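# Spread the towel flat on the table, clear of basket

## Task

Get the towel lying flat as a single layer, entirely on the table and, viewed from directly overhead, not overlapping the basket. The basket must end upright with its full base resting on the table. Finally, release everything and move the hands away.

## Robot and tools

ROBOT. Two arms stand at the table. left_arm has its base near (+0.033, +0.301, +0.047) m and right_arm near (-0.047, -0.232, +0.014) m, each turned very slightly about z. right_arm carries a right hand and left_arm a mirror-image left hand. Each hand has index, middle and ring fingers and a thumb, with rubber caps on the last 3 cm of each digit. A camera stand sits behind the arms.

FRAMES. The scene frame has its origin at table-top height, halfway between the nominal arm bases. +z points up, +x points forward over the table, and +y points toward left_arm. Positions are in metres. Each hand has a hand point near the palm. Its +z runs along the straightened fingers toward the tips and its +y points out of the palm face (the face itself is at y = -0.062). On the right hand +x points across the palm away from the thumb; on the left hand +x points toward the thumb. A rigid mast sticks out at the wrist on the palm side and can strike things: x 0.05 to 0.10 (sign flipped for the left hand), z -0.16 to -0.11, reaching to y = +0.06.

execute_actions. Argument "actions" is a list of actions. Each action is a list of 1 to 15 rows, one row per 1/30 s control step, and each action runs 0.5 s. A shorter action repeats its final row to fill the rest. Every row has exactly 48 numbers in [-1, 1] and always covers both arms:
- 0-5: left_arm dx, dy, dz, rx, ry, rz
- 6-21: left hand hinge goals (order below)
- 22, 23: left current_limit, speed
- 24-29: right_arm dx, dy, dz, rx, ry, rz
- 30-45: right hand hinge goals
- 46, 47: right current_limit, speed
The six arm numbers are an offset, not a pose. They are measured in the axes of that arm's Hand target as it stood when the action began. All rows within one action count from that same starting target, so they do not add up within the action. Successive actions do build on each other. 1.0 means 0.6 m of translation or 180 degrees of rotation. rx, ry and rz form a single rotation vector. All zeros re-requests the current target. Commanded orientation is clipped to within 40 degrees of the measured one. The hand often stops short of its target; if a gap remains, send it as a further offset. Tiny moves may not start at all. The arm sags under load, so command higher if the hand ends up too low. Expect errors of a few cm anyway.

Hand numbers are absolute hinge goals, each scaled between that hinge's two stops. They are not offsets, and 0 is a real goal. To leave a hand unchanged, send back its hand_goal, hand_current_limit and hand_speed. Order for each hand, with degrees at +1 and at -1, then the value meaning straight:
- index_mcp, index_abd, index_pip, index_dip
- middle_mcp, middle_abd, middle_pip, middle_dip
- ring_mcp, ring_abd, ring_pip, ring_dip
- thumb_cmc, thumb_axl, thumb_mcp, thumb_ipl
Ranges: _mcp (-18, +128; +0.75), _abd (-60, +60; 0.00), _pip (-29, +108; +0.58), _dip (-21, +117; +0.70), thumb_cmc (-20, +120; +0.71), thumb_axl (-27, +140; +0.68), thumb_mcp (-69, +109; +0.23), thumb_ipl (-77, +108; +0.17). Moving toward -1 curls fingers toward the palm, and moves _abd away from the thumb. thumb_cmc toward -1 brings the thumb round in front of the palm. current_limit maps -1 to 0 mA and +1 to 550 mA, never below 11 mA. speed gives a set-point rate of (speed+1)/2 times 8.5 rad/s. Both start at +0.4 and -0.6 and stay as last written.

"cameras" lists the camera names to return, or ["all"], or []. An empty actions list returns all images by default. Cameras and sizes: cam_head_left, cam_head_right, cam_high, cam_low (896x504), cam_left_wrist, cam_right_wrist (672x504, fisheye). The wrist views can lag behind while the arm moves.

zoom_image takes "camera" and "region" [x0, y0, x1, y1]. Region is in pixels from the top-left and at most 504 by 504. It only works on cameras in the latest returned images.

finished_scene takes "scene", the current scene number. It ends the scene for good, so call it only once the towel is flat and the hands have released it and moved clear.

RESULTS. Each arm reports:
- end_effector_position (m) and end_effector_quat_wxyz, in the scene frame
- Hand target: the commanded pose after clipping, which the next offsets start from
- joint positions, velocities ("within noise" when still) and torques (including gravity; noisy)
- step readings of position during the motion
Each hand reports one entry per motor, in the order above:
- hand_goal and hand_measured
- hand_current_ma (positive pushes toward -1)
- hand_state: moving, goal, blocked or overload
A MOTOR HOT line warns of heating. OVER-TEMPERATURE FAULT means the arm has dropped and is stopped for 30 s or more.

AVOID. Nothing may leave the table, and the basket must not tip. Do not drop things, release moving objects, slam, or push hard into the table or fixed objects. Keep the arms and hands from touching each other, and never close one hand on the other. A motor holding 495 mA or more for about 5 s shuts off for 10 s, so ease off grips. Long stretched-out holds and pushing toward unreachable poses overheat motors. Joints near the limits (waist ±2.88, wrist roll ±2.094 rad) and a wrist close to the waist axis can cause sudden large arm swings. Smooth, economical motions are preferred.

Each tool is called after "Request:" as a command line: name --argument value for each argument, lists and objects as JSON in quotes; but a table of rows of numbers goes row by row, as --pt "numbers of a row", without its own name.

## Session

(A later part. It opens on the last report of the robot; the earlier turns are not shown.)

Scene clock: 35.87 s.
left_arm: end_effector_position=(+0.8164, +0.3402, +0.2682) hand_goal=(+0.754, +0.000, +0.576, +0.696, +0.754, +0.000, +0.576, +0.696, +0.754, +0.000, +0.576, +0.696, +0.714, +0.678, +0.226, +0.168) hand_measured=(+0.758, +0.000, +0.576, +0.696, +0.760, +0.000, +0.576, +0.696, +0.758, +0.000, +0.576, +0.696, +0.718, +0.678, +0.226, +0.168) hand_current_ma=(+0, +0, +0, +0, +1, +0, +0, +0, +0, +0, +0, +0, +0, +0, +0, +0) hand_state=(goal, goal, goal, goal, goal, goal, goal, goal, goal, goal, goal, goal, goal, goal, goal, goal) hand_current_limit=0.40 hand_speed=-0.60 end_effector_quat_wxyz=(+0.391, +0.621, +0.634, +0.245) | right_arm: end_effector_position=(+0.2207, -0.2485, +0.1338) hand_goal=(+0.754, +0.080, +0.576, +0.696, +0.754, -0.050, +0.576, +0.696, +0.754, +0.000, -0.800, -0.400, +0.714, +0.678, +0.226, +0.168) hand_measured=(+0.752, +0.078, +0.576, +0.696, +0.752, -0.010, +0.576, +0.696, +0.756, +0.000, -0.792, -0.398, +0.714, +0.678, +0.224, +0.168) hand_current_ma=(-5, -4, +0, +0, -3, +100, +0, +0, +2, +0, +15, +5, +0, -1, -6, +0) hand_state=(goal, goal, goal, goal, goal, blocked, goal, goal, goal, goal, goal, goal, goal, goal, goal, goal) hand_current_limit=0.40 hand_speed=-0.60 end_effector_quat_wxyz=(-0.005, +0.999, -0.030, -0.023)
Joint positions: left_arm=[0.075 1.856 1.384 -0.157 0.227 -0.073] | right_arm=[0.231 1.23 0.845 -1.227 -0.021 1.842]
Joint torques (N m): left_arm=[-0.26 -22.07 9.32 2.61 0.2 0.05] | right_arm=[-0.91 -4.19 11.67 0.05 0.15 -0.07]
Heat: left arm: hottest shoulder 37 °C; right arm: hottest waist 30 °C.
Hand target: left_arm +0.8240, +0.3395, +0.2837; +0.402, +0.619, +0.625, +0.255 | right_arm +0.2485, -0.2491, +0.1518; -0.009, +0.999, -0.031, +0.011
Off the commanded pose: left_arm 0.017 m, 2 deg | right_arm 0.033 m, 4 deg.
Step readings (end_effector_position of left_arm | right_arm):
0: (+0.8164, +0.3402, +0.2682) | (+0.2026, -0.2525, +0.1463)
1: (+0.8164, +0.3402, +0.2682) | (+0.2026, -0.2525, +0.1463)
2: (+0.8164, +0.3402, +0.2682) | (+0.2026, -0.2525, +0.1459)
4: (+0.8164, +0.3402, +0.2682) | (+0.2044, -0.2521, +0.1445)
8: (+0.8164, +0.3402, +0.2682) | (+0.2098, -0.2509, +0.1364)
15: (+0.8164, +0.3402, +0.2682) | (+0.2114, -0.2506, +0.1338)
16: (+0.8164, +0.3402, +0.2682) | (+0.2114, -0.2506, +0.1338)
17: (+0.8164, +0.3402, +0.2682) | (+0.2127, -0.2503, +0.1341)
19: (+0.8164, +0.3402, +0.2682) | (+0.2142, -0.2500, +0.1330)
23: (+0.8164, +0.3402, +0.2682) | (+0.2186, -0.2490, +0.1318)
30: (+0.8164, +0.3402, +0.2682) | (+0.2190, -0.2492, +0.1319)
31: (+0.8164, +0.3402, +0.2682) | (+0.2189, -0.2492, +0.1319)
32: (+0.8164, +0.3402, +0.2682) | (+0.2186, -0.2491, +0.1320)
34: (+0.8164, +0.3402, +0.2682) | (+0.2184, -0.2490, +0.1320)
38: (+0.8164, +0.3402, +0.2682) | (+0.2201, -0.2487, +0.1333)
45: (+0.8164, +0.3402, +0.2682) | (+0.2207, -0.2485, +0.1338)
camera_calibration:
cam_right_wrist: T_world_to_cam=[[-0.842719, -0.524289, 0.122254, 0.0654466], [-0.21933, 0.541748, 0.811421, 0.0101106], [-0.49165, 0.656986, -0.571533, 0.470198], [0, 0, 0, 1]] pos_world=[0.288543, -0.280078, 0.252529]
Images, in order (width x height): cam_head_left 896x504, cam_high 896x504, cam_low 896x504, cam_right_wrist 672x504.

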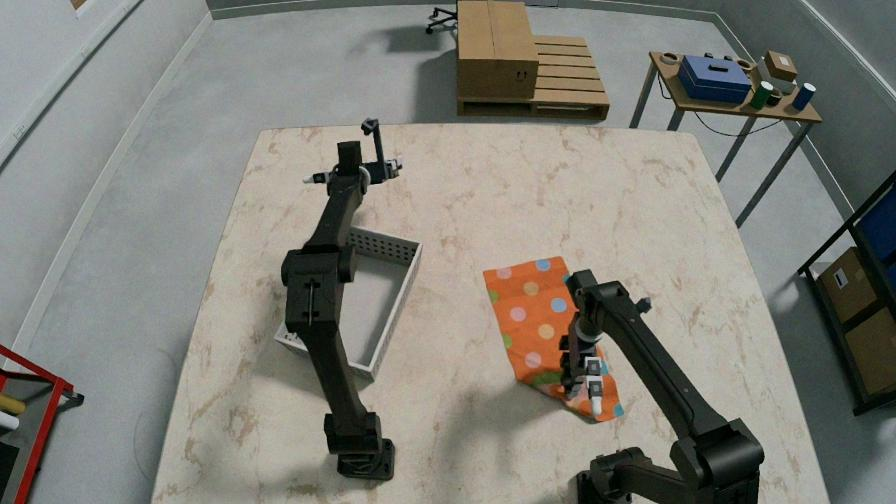

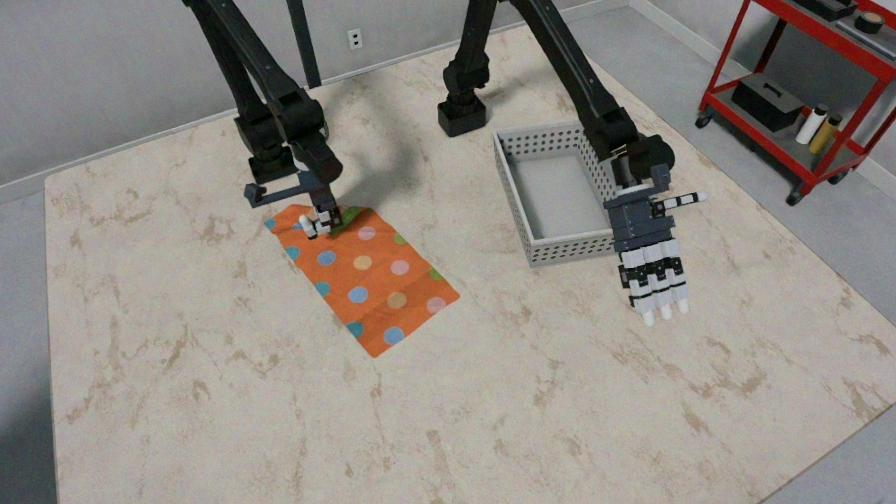

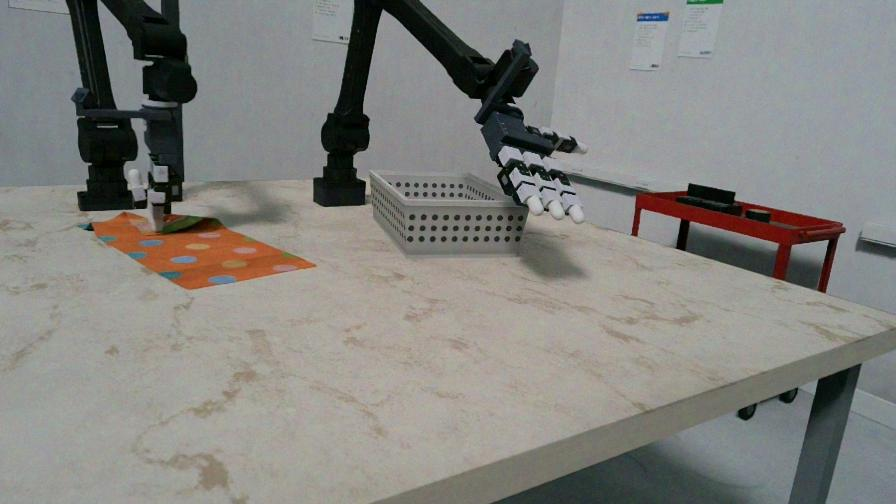

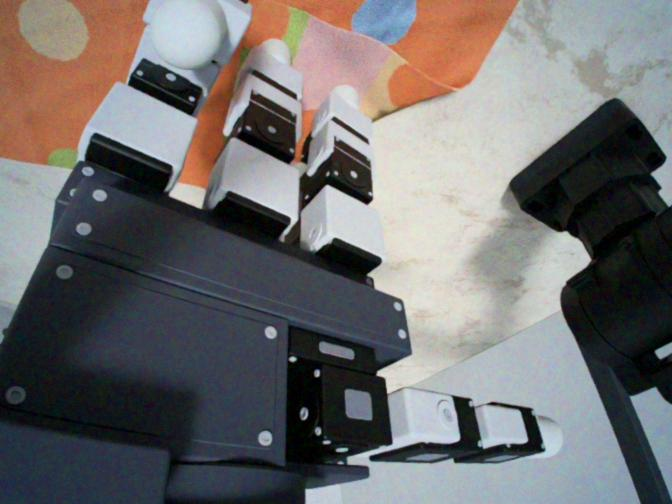

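Request:
execute_actions --actions '[[[0,0,0,0,0,0,0.754,0,0.576,0.696,0.754,0,0.576,0.696,0.754,0,0.576,0.696,0.714,0.678,0.226,0.168,0.4,-0.6,0,0,0,0,0,0,0.754,-0.3,0.576,0.696,0.754,0.3,0.576,0.696,0.754,0,-0.8,-0.4,0.714,0.678,0.226,0.168,0.4,-0.85]],[[0,0,0,0,0,0,0.754,0,0.576,0.696,0.754,0,0.576,0.696,0.754,0,0.576,0.696,0.714,0.678,0.226,0.168,0.4,-0.6,0,0,0,0,0,0,0.754,-0.4,0.576,0.696,0.754,0.4,0.576,0.696,0.754,0,-0.8,-0.4,0.714,0.678,0.226,0.168,0.4,-0.85]]]' --cameras '["cam_head_left","cam_high","cam_low","cam_right_wrist"]'

Request:
zoom_image --camera "cam_low" --region '[70, 150, 230, 260]'

Request:
zoom_image --camera "cam_high" --region '[230, 170, 400, 280]'

Request:
zoom_image --camera "cam_right_wrist" --region '[150, 0, 530, 200]'

Scene clock: 39.83 s.
left_arm: end_effector_position=(+0.8164, +0.3402, +0.2682) hand_goal=(+0.754, +0.000, +0.576, +0.696, +0.754, +0.000, +0.576, +0.696, +0.754, +0.000, +0.576, +0.696, +0.714, +0.678, +0.226, +0.168) hand_measured=(+0.758, +0.000, +0.576, +0.696, +0.760, +0.000, +0.576, +0.696, +0.758, +0.000, +0.576, +0.696, +0.718, +0.678, +0.226, +0.168) hand_current_ma=(+0, +0, +0, +0, +1, +0, +0, +0, +0, +0, +0, +0, +0, +0, +0, +0) hand_state=(goal, goal, goal, goal, goal, goal, goal, goal, goal, goal, goal, goal, goal, goal, goal, goal) hand_current_limit=0.40 hand_speed=-0.60 end_effector_quat_wxyz=(+0.391, +0.621, +0.634, +0.245) | right_arm: end_effector_position=(+0.2219, -0.2487, +0.1337) hand_goal=(+0.754, -0.400, +0.576, +0.696, +0.754, +0.400, +0.576, +0.696, +0.754, +0.000, -0.800, -0.400, +0.714, +0.678, +0.226, +0.168) hand_measured=(+0.752, -0.084, +0.576, +0.696, +0.752, +0.116, +0.576, +0.696, +0.756, +0.000, -0.792, -0.398, +0.714, +0.678, +0.224, +0.168) hand_current_ma=(-5, +385, +0, +0, -3, -385, +0, +0, +2, +0, +15, +5, +0, -1, -6, +0) hand_state=(goal, blocked, goal, goal, goal, blocked, goal, goal, goal, goal, goal, goal, goal, goal, goal, goal) hand_current_limit=0.40 hand_speed=-0.85 end_effector_quat_wxyz=(-0.005, +0.999, -0.025, -0.022)
Joint positions: left_arm=[0.075 1.856 1.384 -0.157 0.227 -0.073] | right_arm=[0.231 1.23 0.845 -1.226 -0.021 1.833]
Joint torques (N m): left_arm=[-0.26 -22.24 9.33 2.45 0.22 0.06] | right_arm=[-0.91 -4.37 11.62 0.1 0.14 -0.04]
Heat: left arm: hottest shoulder 37 °C; right arm: hottest waist 30 °C.
Hand target: left_arm +0.8240, +0.3395, +0.2837; +0.402, +0.619, +0.625, +0.255 | right_arm +0.2485, -0.2491, +0.1518; -0.009, +0.999, -0.031, +0.011
Off the commanded pose: left_arm 0.017 m, 2 deg | right_arm 0.032 m, 4 deg.
Step readings (end_effector_position of left_arm | right_arm):
0: (+0.8164, +0.3402, +0.2682) | (+0.2207, -0.2485, +0.1338)
1: (+0.8164, +0.3402, +0.2682) | (+0.2207, -0.2485, +0.1338)
2: (+0.8164, +0.3402, +0.2682) | (+0.2207, -0.2485, +0.1338)
4: (+0.8164, +0.3402, +0.2682) | (+0.2211, -0.2484, +0.1337)
8: (+0.8164, +0.3402, +0.2682) | (+0.2219, -0.2487, +0.1337)
15: (+0.8164, +0.3402, +0.2682) | (+0.2219, -0.2487, +0.1337)
16: (+0.8164, +0.3402, +0.2682) | (+0.2219, -0.2487, +0.1337)
17: (+0.8164, +0.3402, +0.2682) | (+0.2219, -0.2487, +0.1337)
19: (+0.8164, +0.3402, +0.2682) | (+0.2219, -0.2487, +0.1337)
23: (+0.8164, +0.3402, +0.2682) | (+0.2219, -0.2487, +0.1337)
30: (+0.8164, +0.3402, +0.2682) | (+0.2219, -0.2487, +0.1337)
camera_calibration:
cam_right_wrist: T_world_to_cam=[[-0.838077, -0.532073, 0.12052, 0.0636172], [-0.225564, 0.539097, 0.811477, 0.0112058], [-0.496737, 0.652896, -0.571822, 0.470932], [0, 0, 0, 1]] pos_world=[0.289773, -0.279662, 0.252529]
Images, in order (width x height): cam_head_left 896x504, cam_high 896x504, cam_low 896x504, cam_right_wrist 672x504.

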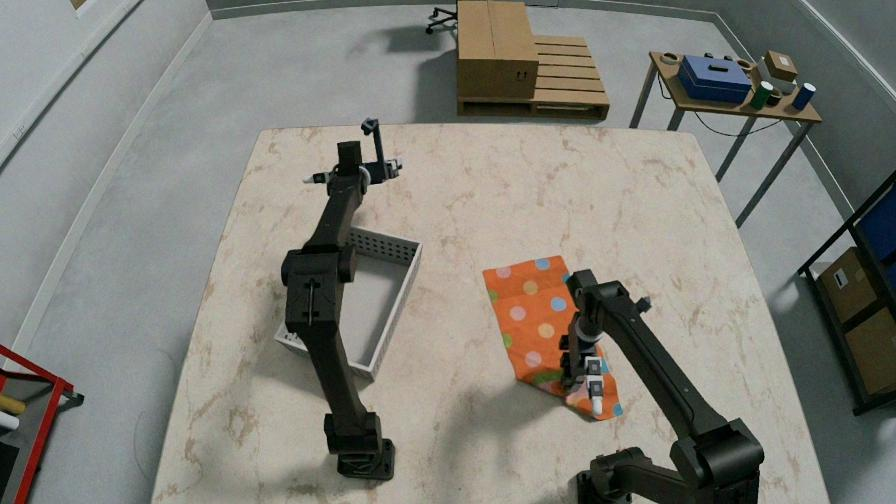

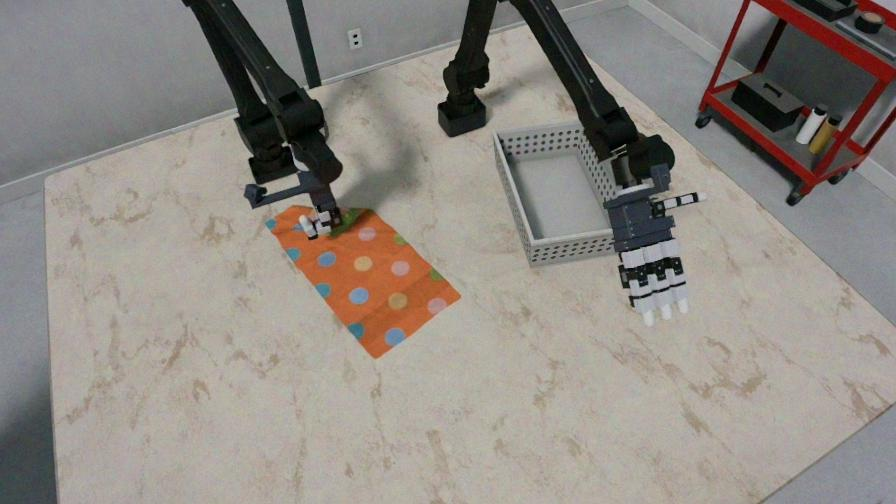

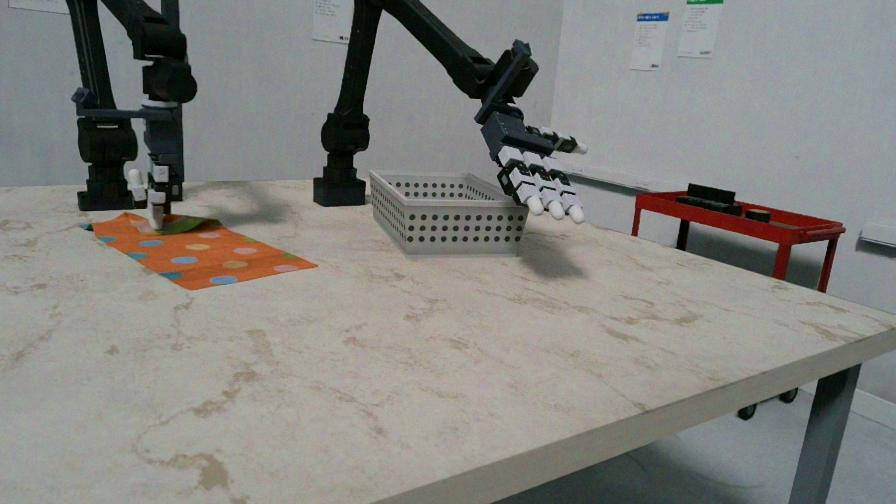

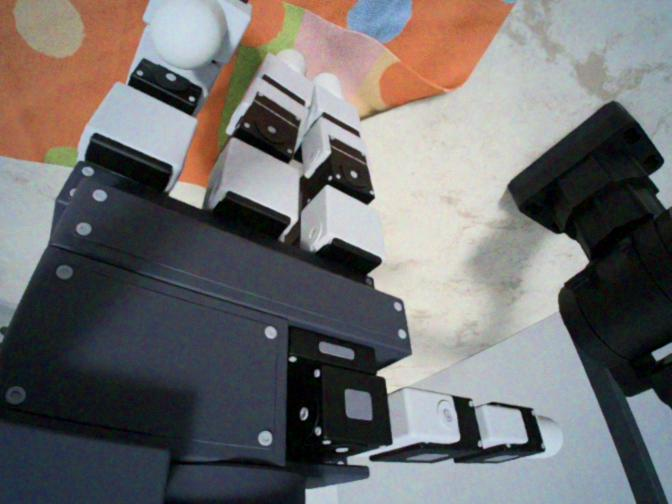

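Scaled by 3.150 from the camera's 896x504 image, which has a finer 1280x720 frame.

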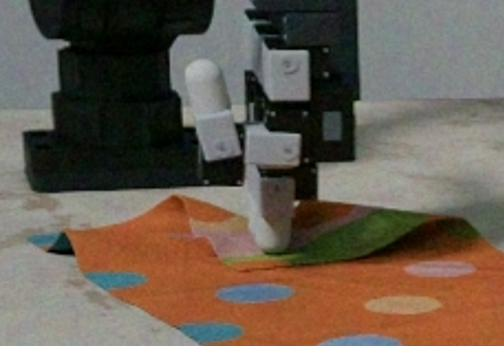

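Scaled by 2.965 from the camera's 896x504 image, which has a finer 1280x720 frame.

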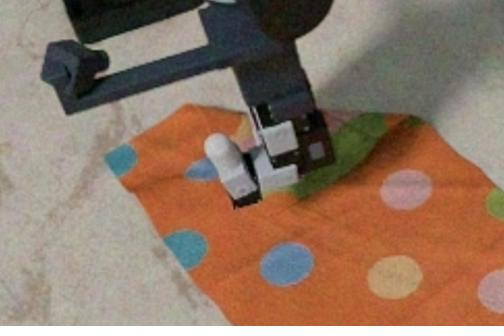

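Scaled by 1.326 from the camera's 672x504 image, which has a finer 960x720 frame.

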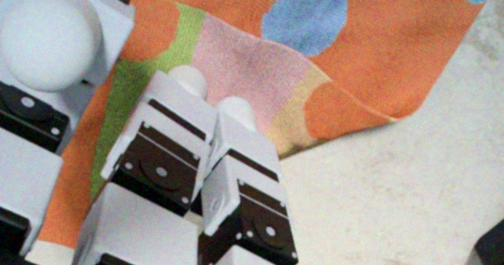

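Request:
execute_actions --actions '[[[0,0,0,0,0,0,0.754,0,0.576,0.696,0.754,0,0.576,0.696,0.754,0,0.576,0.696,0.714,0.678,0.226,0.168,0.4,-0.6,0,0,0,0,0,0,0.754,0.08,0.576,0.696,0.754,-0.05,0.576,0.696,0.754,0,-0.8,-0.4,0.714,0.678,0.226,0.168,0.4,-0.7]],[[0,0,0,0,0,0,0.754,0,0.576,0.696,0.754,0,0.576,0.696,0.754,0,0.576,0.696,0.714,0.678,0.226,0.168,0.4,-0.6,-0.044,0.003,0.0357,0,0,0,0.754,0.08,0.576,0.696,0.754,-0.05,0.576,0.696,0.754,0,-0.8,-0.4,0.714,0.678,0.226,0.168,0.4,-0.7]]]' --cameras '["cam_low","cam_right_wrist"]'

Request:
zoom_image --camera "cam_right_wrist" --region '[150, 0, 530, 200]'

Request:
zoom_image --camera "cam_low" --region '[70, 150, 230, 260]'

Scene clock: 41.90 s.
left_arm: end_effector_position=(+0.8164, +0.3402, +0.2682) hand_goal=(+0.754, +0.000, +0.576, +0.696, +0.754, +0.000, +0.576, +0.696, +0.754, +0.000, +0.576, +0.696, +0.714, +0.678, +0.226, +0.168) hand_measured=(+0.758, +0.000, +0.576, +0.696, +0.760, +0.000, +0.576, +0.696, +0.758, +0.000, +0.576, +0.696, +0.718, +0.678, +0.226, +0.168) hand_current_ma=(+0, +0, +0, +0, +1, +0, +0, +0, +0, +0, +0, +0, +0, +0, +0, +0) hand_state=(goal, goal, goal, goal, goal, goal, goal, goal, goal, goal, goal, goal, goal, goal, goal, goal) hand_current_limit=0.40 hand_speed=-0.60 end_effector_quat_wxyz=(+0.391, +0.621, +0.634, +0.245) | right_arm: end_effector_position=(+0.2217, -0.2487, +0.1317) hand_goal=(+0.754, +0.080, +0.576, +0.696, +0.754, -0.050, +0.576, +0.696, +0.754, +0.000, -0.800, -0.400, +0.714, +0.678, +0.226, +0.168) hand_measured=(+0.752, +0.076, +0.576, +0.696, +0.752, -0.028, +0.576, +0.696, +0.756, +0.000, -0.792, -0.398, +0.714, +0.678, +0.224, +0.168) hand_current_ma=(-5, -6, +0, +0, -4, +47, +0, +0, +2, +0, +15, +5, +0, -1, -6, +0) hand_state=(goal, goal, goal, goal, goal, blocked, goal, goal, goal, goal, goal, goal, goal, goal, goal, goal) hand_current_limit=0.40 hand_speed=-0.70 end_effector_quat_wxyz=(-0.010, +1.000, -0.026, -0.001)
Joint positions: left_arm=[0.075 1.856 1.384 -0.157 0.227 -0.073] | right_arm=[0.231 1.199 0.82 -1.189 -0.021 1.834]
Joint torques (N m): left_arm=[-0.26 -22.36 9.26 2.54 0.22 0.07] | right_arm=[0.44 -5.07 6.42 0.8 0.13 0.11]
Heat: left arm: hottest shoulder 37 °C; right arm: hottest waist 30 °C.
Hand target: left_arm +0.8240, +0.3395, +0.2837; +0.402, +0.619, +0.625, +0.255 | right_arm +0.2226, -0.2489, +0.1297; -0.009, +0.999, -0.031, +0.011
Off the commanded pose: left_arm 0.017 m, 2 deg | right_arm 0.002 m, 2 deg.
Step readings (end_effector_position of left_arm | right_arm):
0: (+0.8164, +0.3402, +0.2682) | (+0.2219, -0.2487, +0.1337)
1: (+0.8164, +0.3402, +0.2682) | (+0.2219, -0.2487, +0.1337)
2: (+0.8164, +0.3402, +0.2682) | (+0.2219, -0.2487, +0.1337)
4: (+0.8164, +0.3402, +0.2682) | (+0.2219, -0.2487, +0.1337)
8: (+0.8164, +0.3402, +0.2682) | (+0.2221, -0.2487, +0.1342)
15: (+0.8164, +0.3402, +0.2682) | (+0.2221, -0.2487, +0.1342)
16: (+0.8164, +0.3402, +0.2682) | (+0.2221, -0.2487, +0.1342)
17: (+0.8164, +0.3402, +0.2682) | (+0.2225, -0.2486, +0.1341)
19: (+0.8164, +0.3402, +0.2682) | (+0.2237, -0.2483, +0.1336)
23: (+0.8164, +0.3402, +0.2682) | (+0.2233, -0.2484, +0.1323)
30: (+0.8164, +0.3402, +0.2682) | (+0.2217, -0.2487, +0.1317)
camera_calibration:
cam_right_wrist: T_world_to_cam=[[-0.84309, -0.531726, 0.0804205, 0.0701917], [-0.258688, 0.532101, 0.806194, 0.0190993], [-0.471466, 0.65889, -0.58616, 0.467474], [0, 0, 0, 1]] pos_world=[0.284517, -0.280854, 0.252972]
Images, in order (width x height): cam_low 896x504, cam_right_wrist 672x504.

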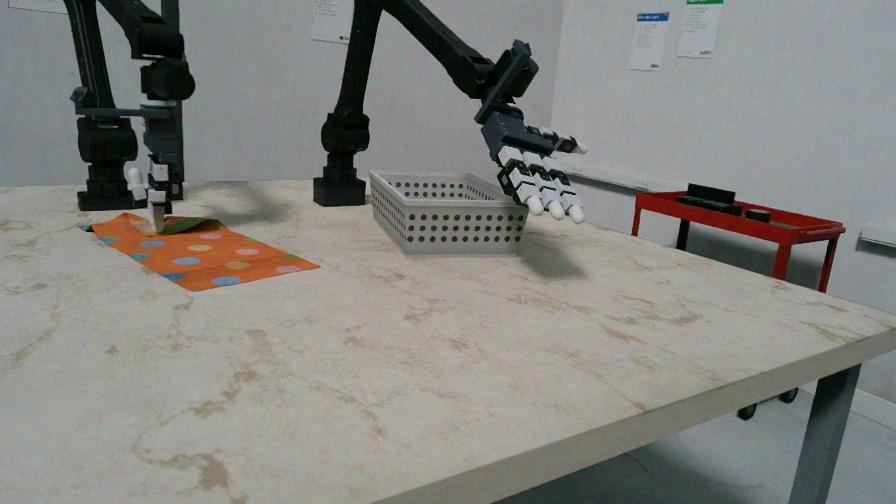

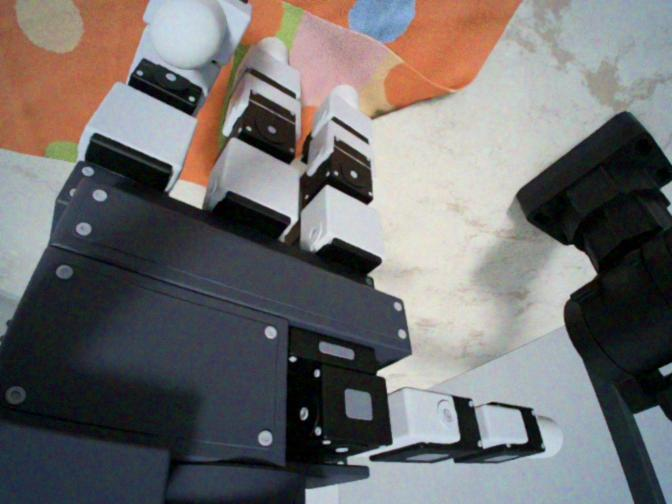

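Scaled by 1.326 from the camera's 672x504 image, which has a finer 960x720 frame.

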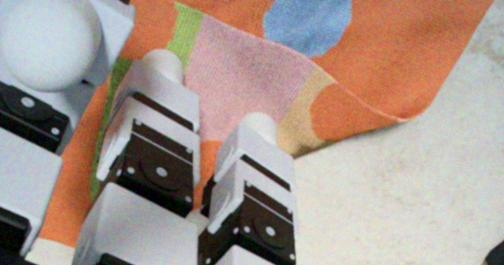

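Scaled by 3.150 from the camera's 896x504 image, which has a finer 1280x720 frame.

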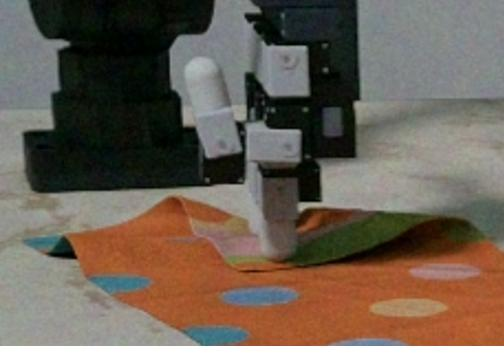

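Request:
execute_actions --actions '[[[0,0,0,0,0,0,0.754,0,0.576,0.696,0.754,0,0.576,0.696,0.754,0,0.576,0.696,0.714,0.678,0.226,0.168,0.4,-0.6,0,0,0,0,0,0,0.754,-0.3,0.576,0.696,0.754,0.3,0.576,0.696,0.754,0,-0.8,-0.4,0.714,0.678,0.226,0.168,0.4,-0.85]],[[0,0,0,0,0,0,0.754,0,0.576,0.696,0.754,0,0.576,0.696,0.754,0,0.576,0.696,0.714,0.678,0.226,0.168,0.4,-0.6,0,0,0,0,0,0,0.754,-0.4,0.576,0.696,0.754,0.4,0.576,0.696,0.754,0,-0.8,-0.4,0.714,0.678,0.226,0.168,0.4,-0.85]]]' --cameras '["cam_head_left","cam_high","cam_low","cam_right_wrist"]'

Request:
zoom_image --camera "cam_low" --region '[70, 150, 230, 260]'

Request:
zoom_image --camera "cam_right_wrist" --region '[150, 0, 530, 200]'

Scene clock: 43.77 s.
left_arm: end_effector_position=(+0.8164, +0.3402, +0.2682) hand_goal=(+0.754, +0.000, +0.576, +0.696, +0.754, +0.000, +0.576, +0.696, +0.754, +0.000, +0.576, +0.696, +0.714, +0.678, +0.226, +0.168) hand_measured=(+0.758, +0.000, +0.576, +0.696, +0.760, +0.000, +0.576, +0.696, +0.758, +0.000, +0.576, +0.696, +0.718, +0.678, +0.226, +0.168) hand_current_ma=(+0, +0, +0, +0, +1, +0, +0, +0, +0, +0, +0, +0, +0, +0, +0, +0) hand_state=(goal, goal, goal, goal, goal, goal, goal, goal, goal, goal, goal, goal, goal, goal, goal, goal) hand_current_limit=0.40 hand_speed=-0.60 end_effector_quat_wxyz=(+0.391, +0.621, +0.634, +0.245) | right_arm: end_effector_position=(+0.2233, -0.2484, +0.1318) hand_goal=(+0.754, -0.400, +0.576, +0.696, +0.754, +0.400, +0.576, +0.696, +0.754, +0.000, -0.800, -0.400, +0.714, +0.678, +0.226, +0.168) hand_measured=(+0.754, -0.086, +0.576, +0.696, +0.752, +0.112, +0.576, +0.696, +0.756, +0.000, -0.792, -0.398, +0.714, +0.678, +0.224, +0.168) hand_current_ma=(+0, +385, +0, +0, -4, -385, +0, +0, +2, +0, +15, +5, +0, -1, -6, +0) hand_state=(goal, blocked, goal, goal, goal, blocked, goal, goal, goal, goal, goal, goal, goal, goal, goal, goal) hand_current_limit=0.40 hand_speed=-0.85 end_effector_quat_wxyz=(-0.011, +1.000, -0.025, +0.003)
Joint positions: left_arm=[0.075 1.856 1.384 -0.157 0.227 -0.073] | right_arm=[0.231 1.198 0.82 -1.183 -0.021 1.833]
Joint torques (N m): left_arm=[-0.32 -21.71 9.4 2.41 0.23 0.05] | right_arm=[0.44 -4.84 6.48 0.62 0.12 0.11]
Heat: left arm: hottest shoulder 37 °C; right arm: hottest waist 30 °C.
Hand target: left_arm +0.8240, +0.3395, +0.2837; +0.402, +0.619, +0.625, +0.255 | right_arm +0.2226, -0.2489, +0.1297; -0.009, +0.999, -0.031, +0.011
Off the commanded pose: left_arm 0.017 m, 2 deg | right_arm 0.002 m, 1 deg.
Step readings (end_effector_position of left_arm | right_arm):
0: (+0.8164, +0.3402, +0.2682) | (+0.2217, -0.2487, +0.1317)
1: (+0.8164, +0.3402, +0.2682) | (+0.2217, -0.2487, +0.1317)
2: (+0.8164, +0.3402, +0.2682) | (+0.2217, -0.2487, +0.1317)
4: (+0.8164, +0.3402, +0.2682) | (+0.2224, -0.2485, +0.1315)
8: (+0.8164, +0.3402, +0.2682) | (+0.2232, -0.2488, +0.1318)
15: (+0.8164, +0.3402, +0.2682) | (+0.2231, -0.2483, +0.1318)
16: (+0.8164, +0.3402, +0.2682) | (+0.2232, -0.2483, +0.1318)
17: (+0.8164, +0.3402, +0.2682) | (+0.2233, -0.2484, +0.1318)
19: (+0.8164, +0.3402, +0.2682) | (+0.2233, -0.2484, +0.1318)
23: (+0.8164, +0.3402, +0.2682) | (+0.2233, -0.2484, +0.1318)
30: (+0.8164, +0.3402, +0.2682) | (+0.2233, -0.2484, +0.1318)
camera_calibration:
cam_right_wrist: T_world_to_cam=[[-0.842858, -0.533136, 0.073184, 0.0723175], [-0.265635, 0.530459, 0.805016, 0.0206108], [-0.468005, 0.659074, -0.588722, 0.467734], [0, 0, 0, 1]] pos_world=[0.28533, -0.280649, 0.253481]
Images, in order (width x height): cam_head_left 896x504, cam_high 896x504, cam_low 896x504, cam_right_wrist 672x504.

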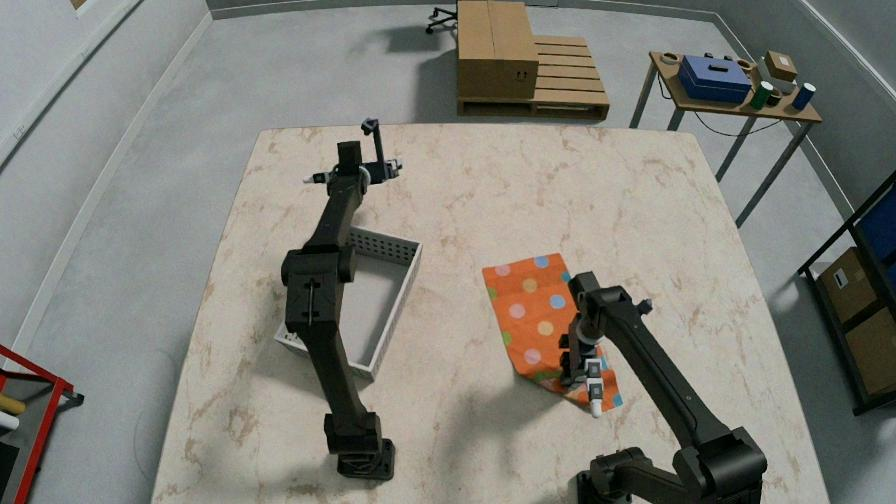

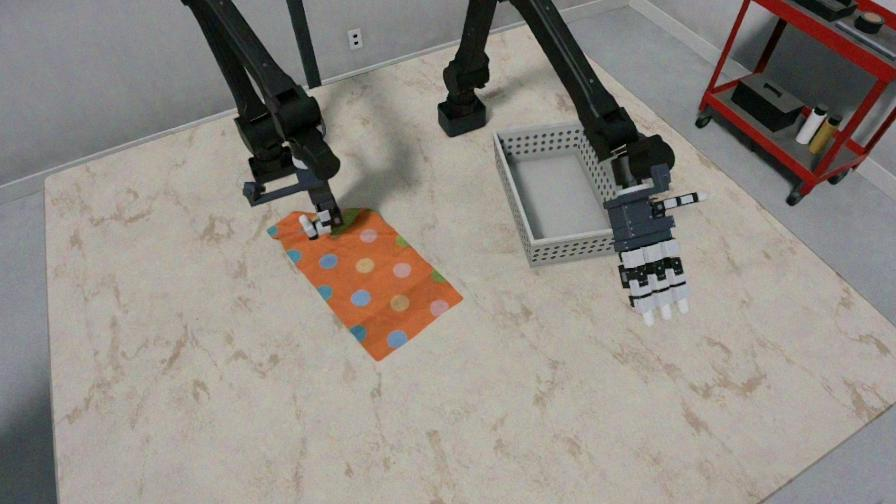

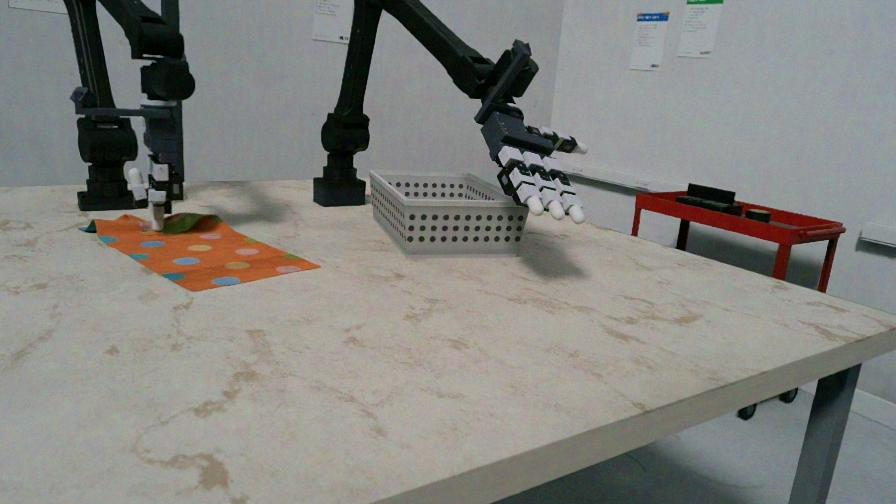

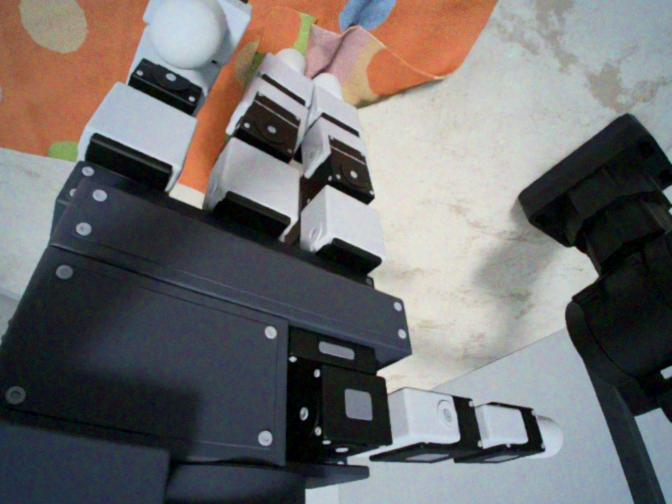

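Scaled by 3.150 from the camera's 896x504 image, which has a finer 1280x720 frame.

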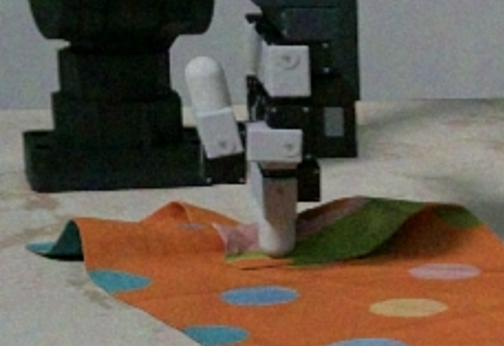

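Scaled by 1.326 from the camera's 672x504 image, which has a finer 960x720 frame.

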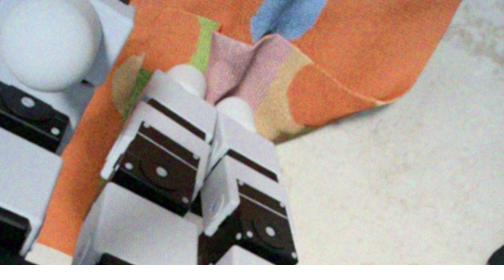

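Request:
execute_actions --actions '[[[0,0,0,0,0,0,0.754,0,0.576,0.696,0.754,0,0.576,0.696,0.754,0,0.576,0.696,0.714,0.678,0.226,0.168,0.4,-0.6,0.02,0,-0.05,0,0,0,0.754,-0.4,0.576,0.696,0.754,0.4,0.576,0.696,0.754,0,-0.8,-0.4,0.714,0.678,0.226,0.168,0.4,-0.85]],[[0,0,0,0,0,0,0.754,0,0.576,0.696,0.754,0,0.576,0.696,0.754,0,0.576,0.696,0.714,0.678,0.226,0.168,0.4,-0.6,0.02,0,-0.03,0,0,0,0.754,-0.4,0.576,0.696,0.754,0.4,0.576,0.696,0.754,0,-0.8,-0.4,0.714,0.678,0.226,0.168,0.4,-0.85]]]' --cameras '["cam_head_left","cam_high","cam_low","cam_right_wrist"]'

Request:
zoom_image --camera "cam_low" --region '[70, 150, 230, 260]'

Request:
zoom_image --camera "cam_right_wrist" --region '[150, 0, 530, 200]'

Scene clock: 45.77 s.
left_arm: end_effector_position=(+0.8164, +0.3402, +0.2682) hand_goal=(+0.754, +0.000, +0.576, +0.696, +0.754, +0.000, +0.576, +0.696, +0.754, +0.000, +0.576, +0.696, +0.714, +0.678, +0.226, +0.168) hand_measured=(+0.758, +0.000, +0.576, +0.696, +0.760, +0.000, +0.576, +0.696, +0.758, +0.000, +0.576, +0.696, +0.718, +0.678, +0.226, +0.168) hand_current_ma=(+0, +0, +0, +0, +1, +0, +0, +0, +0, +0, +0, +0, +0, +0, +0, +0) hand_state=(goal, goal, goal, goal, goal, goal, goal, goal, goal, goal, goal, goal, goal, goal, goal, goal) hand_current_limit=0.40 hand_speed=-0.60 end_effector_quat_wxyz=(+0.391, +0.621, +0.634, +0.245) | right_arm: end_effector_position=(+0.2233, -0.2496, +0.1578) hand_goal=(+0.754, -0.400, +0.576, +0.696, +0.754, +0.400, +0.576, +0.696, +0.754, +0.000, -0.800, -0.400, +0.714, +0.678, +0.226, +0.168) hand_measured=(+0.754, -0.090, +0.576, +0.696, +0.752, +0.112, +0.576, +0.696, +0.756, +0.000, -0.792, -0.398, +0.714, +0.678, +0.224, +0.168) hand_current_ma=(+0, +385, +0, +0, -4, -385, +0, +0, +2, +0, +15, +5, +0, -1, -6, +0) hand_state=(goal, blocked, goal, goal, goal, blocked, goal, goal, goal, goal, goal, goal, goal, goal, goal, goal) hand_current_limit=0.40 hand_speed=-0.85 end_effector_quat_wxyz=(-0.007, +0.999, -0.027, -0.015)
Joint positions: left_arm=[0.075 1.856 1.384 -0.157 0.227 -0.073] | right_arm=[0.227 1.199 0.889 -1.287 -0.021 1.833]
Joint torques (N m): left_arm=[-0.32 -21.95 9.4 2.47 0.2 0.07] | right_arm=[-1.03 -4.13 12.03 -0.62 0.12 -0.1]
Heat: left arm: hottest shoulder 37 °C; right arm: hottest waist 30 °C.
Hand target: left_arm +0.8240, +0.3395, +0.2837; +0.402, +0.619, +0.625, +0.255 | right_arm +0.2454, -0.2512, +0.1782; -0.009, +0.999, -0.031, +0.011
Off the commanded pose: left_arm 0.017 m, 2 deg | right_arm 0.030 m, 3 deg.
Step readings (end_effector_position of left_arm | right_arm):
0: (+0.8164, +0.3402, +0.2682) | (+0.2233, -0.2484, +0.1318)
1: (+0.8164, +0.3402, +0.2682) | (+0.2233, -0.2484, +0.1318)
2: (+0.8164, +0.3402, +0.2682) | (+0.2229, -0.2485, +0.1318)
4: (+0.8164, +0.3402, +0.2682) | (+0.2218, -0.2487, +0.1320)
8: (+0.8164, +0.3402, +0.2682) | (+0.2168, -0.2498, +0.1336)
15: (+0.8164, +0.3402, +0.2682) | (+0.2111, -0.2510, +0.1354)
16: (+0.8164, +0.3402, +0.2682) | (+0.2111, -0.2510, +0.1354)
17: (+0.8164, +0.3402, +0.2682) | (+0.2115, -0.2509, +0.1361)
19: (+0.8164, +0.3402, +0.2682) | (+0.2122, -0.2508, +0.1416)
23: (+0.8164, +0.3402, +0.2682) | (+0.2201, -0.2499, +0.1530)
30: (+0.8164, +0.3402, +0.2682) | (+0.2237, -0.2495, +0.1578)
camera_calibration:
cam_right_wrist: T_world_to_cam=[[-0.842015, -0.528612, 0.107614, 0.0652052], [-0.234072, 0.53774, 0.809966, -0.005713], [-0.486026, 0.656814, -0.576519, 0.485383], [0, 0, 0, 1]] pos_world=[0.289475, -0.281266, 0.277442]
Images, in order (width x height): cam_head_left 896x504, cam_high 896x504, cam_low 896x504, cam_right_wrist 672x504.

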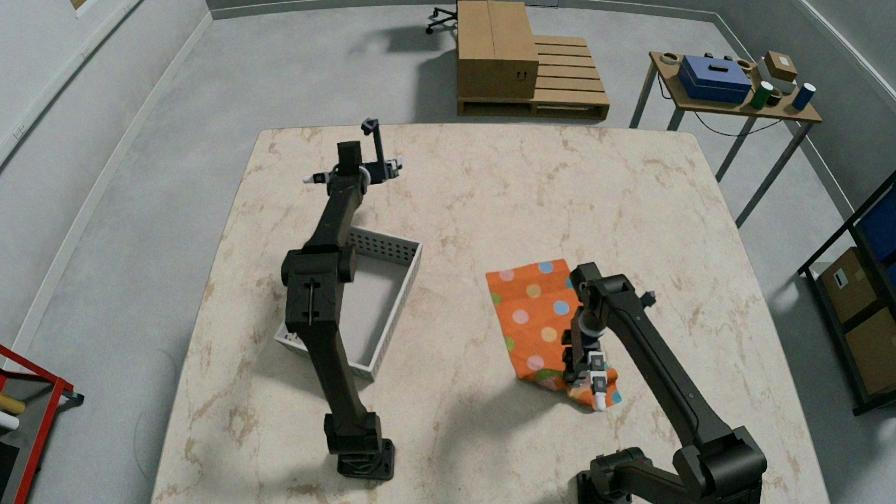

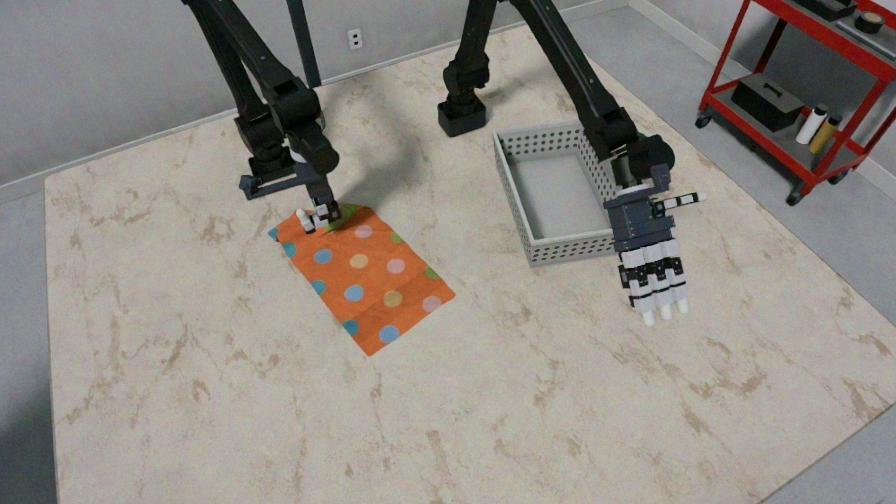

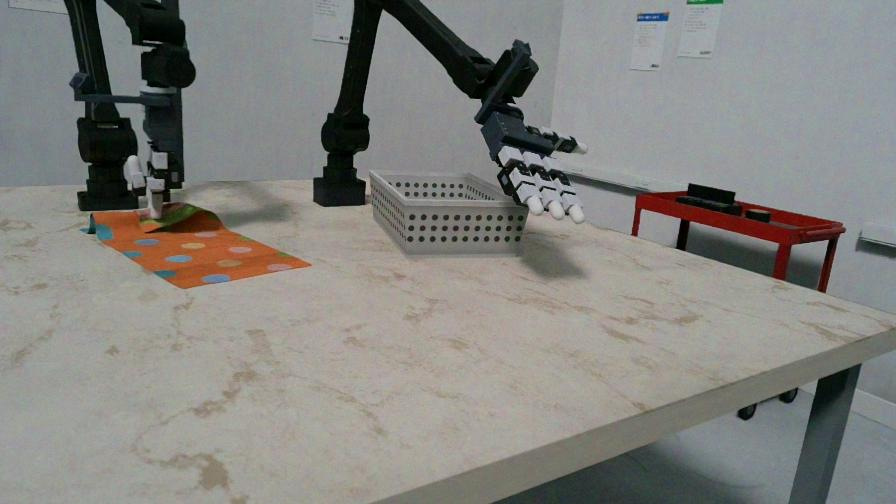

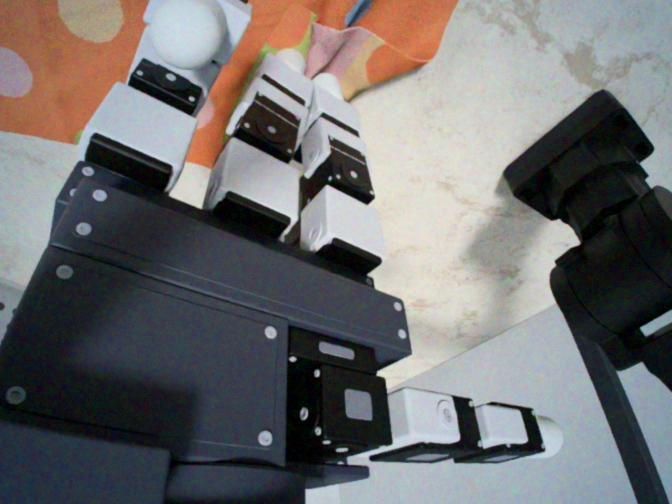

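Scaled by 3.150 from the camera's 896x504 image, which has a finer 1280x720 frame.

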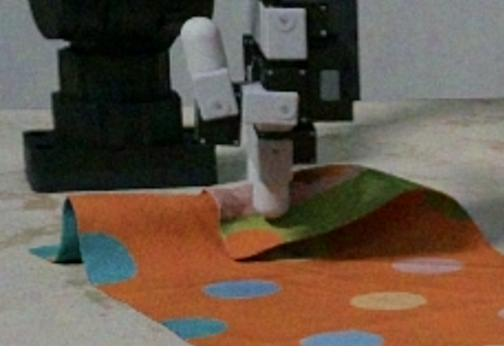

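Scaled by 1.326 from the camera's 672x504 image, which has a finer 960x720 frame.

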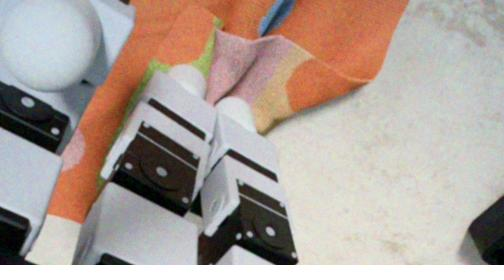

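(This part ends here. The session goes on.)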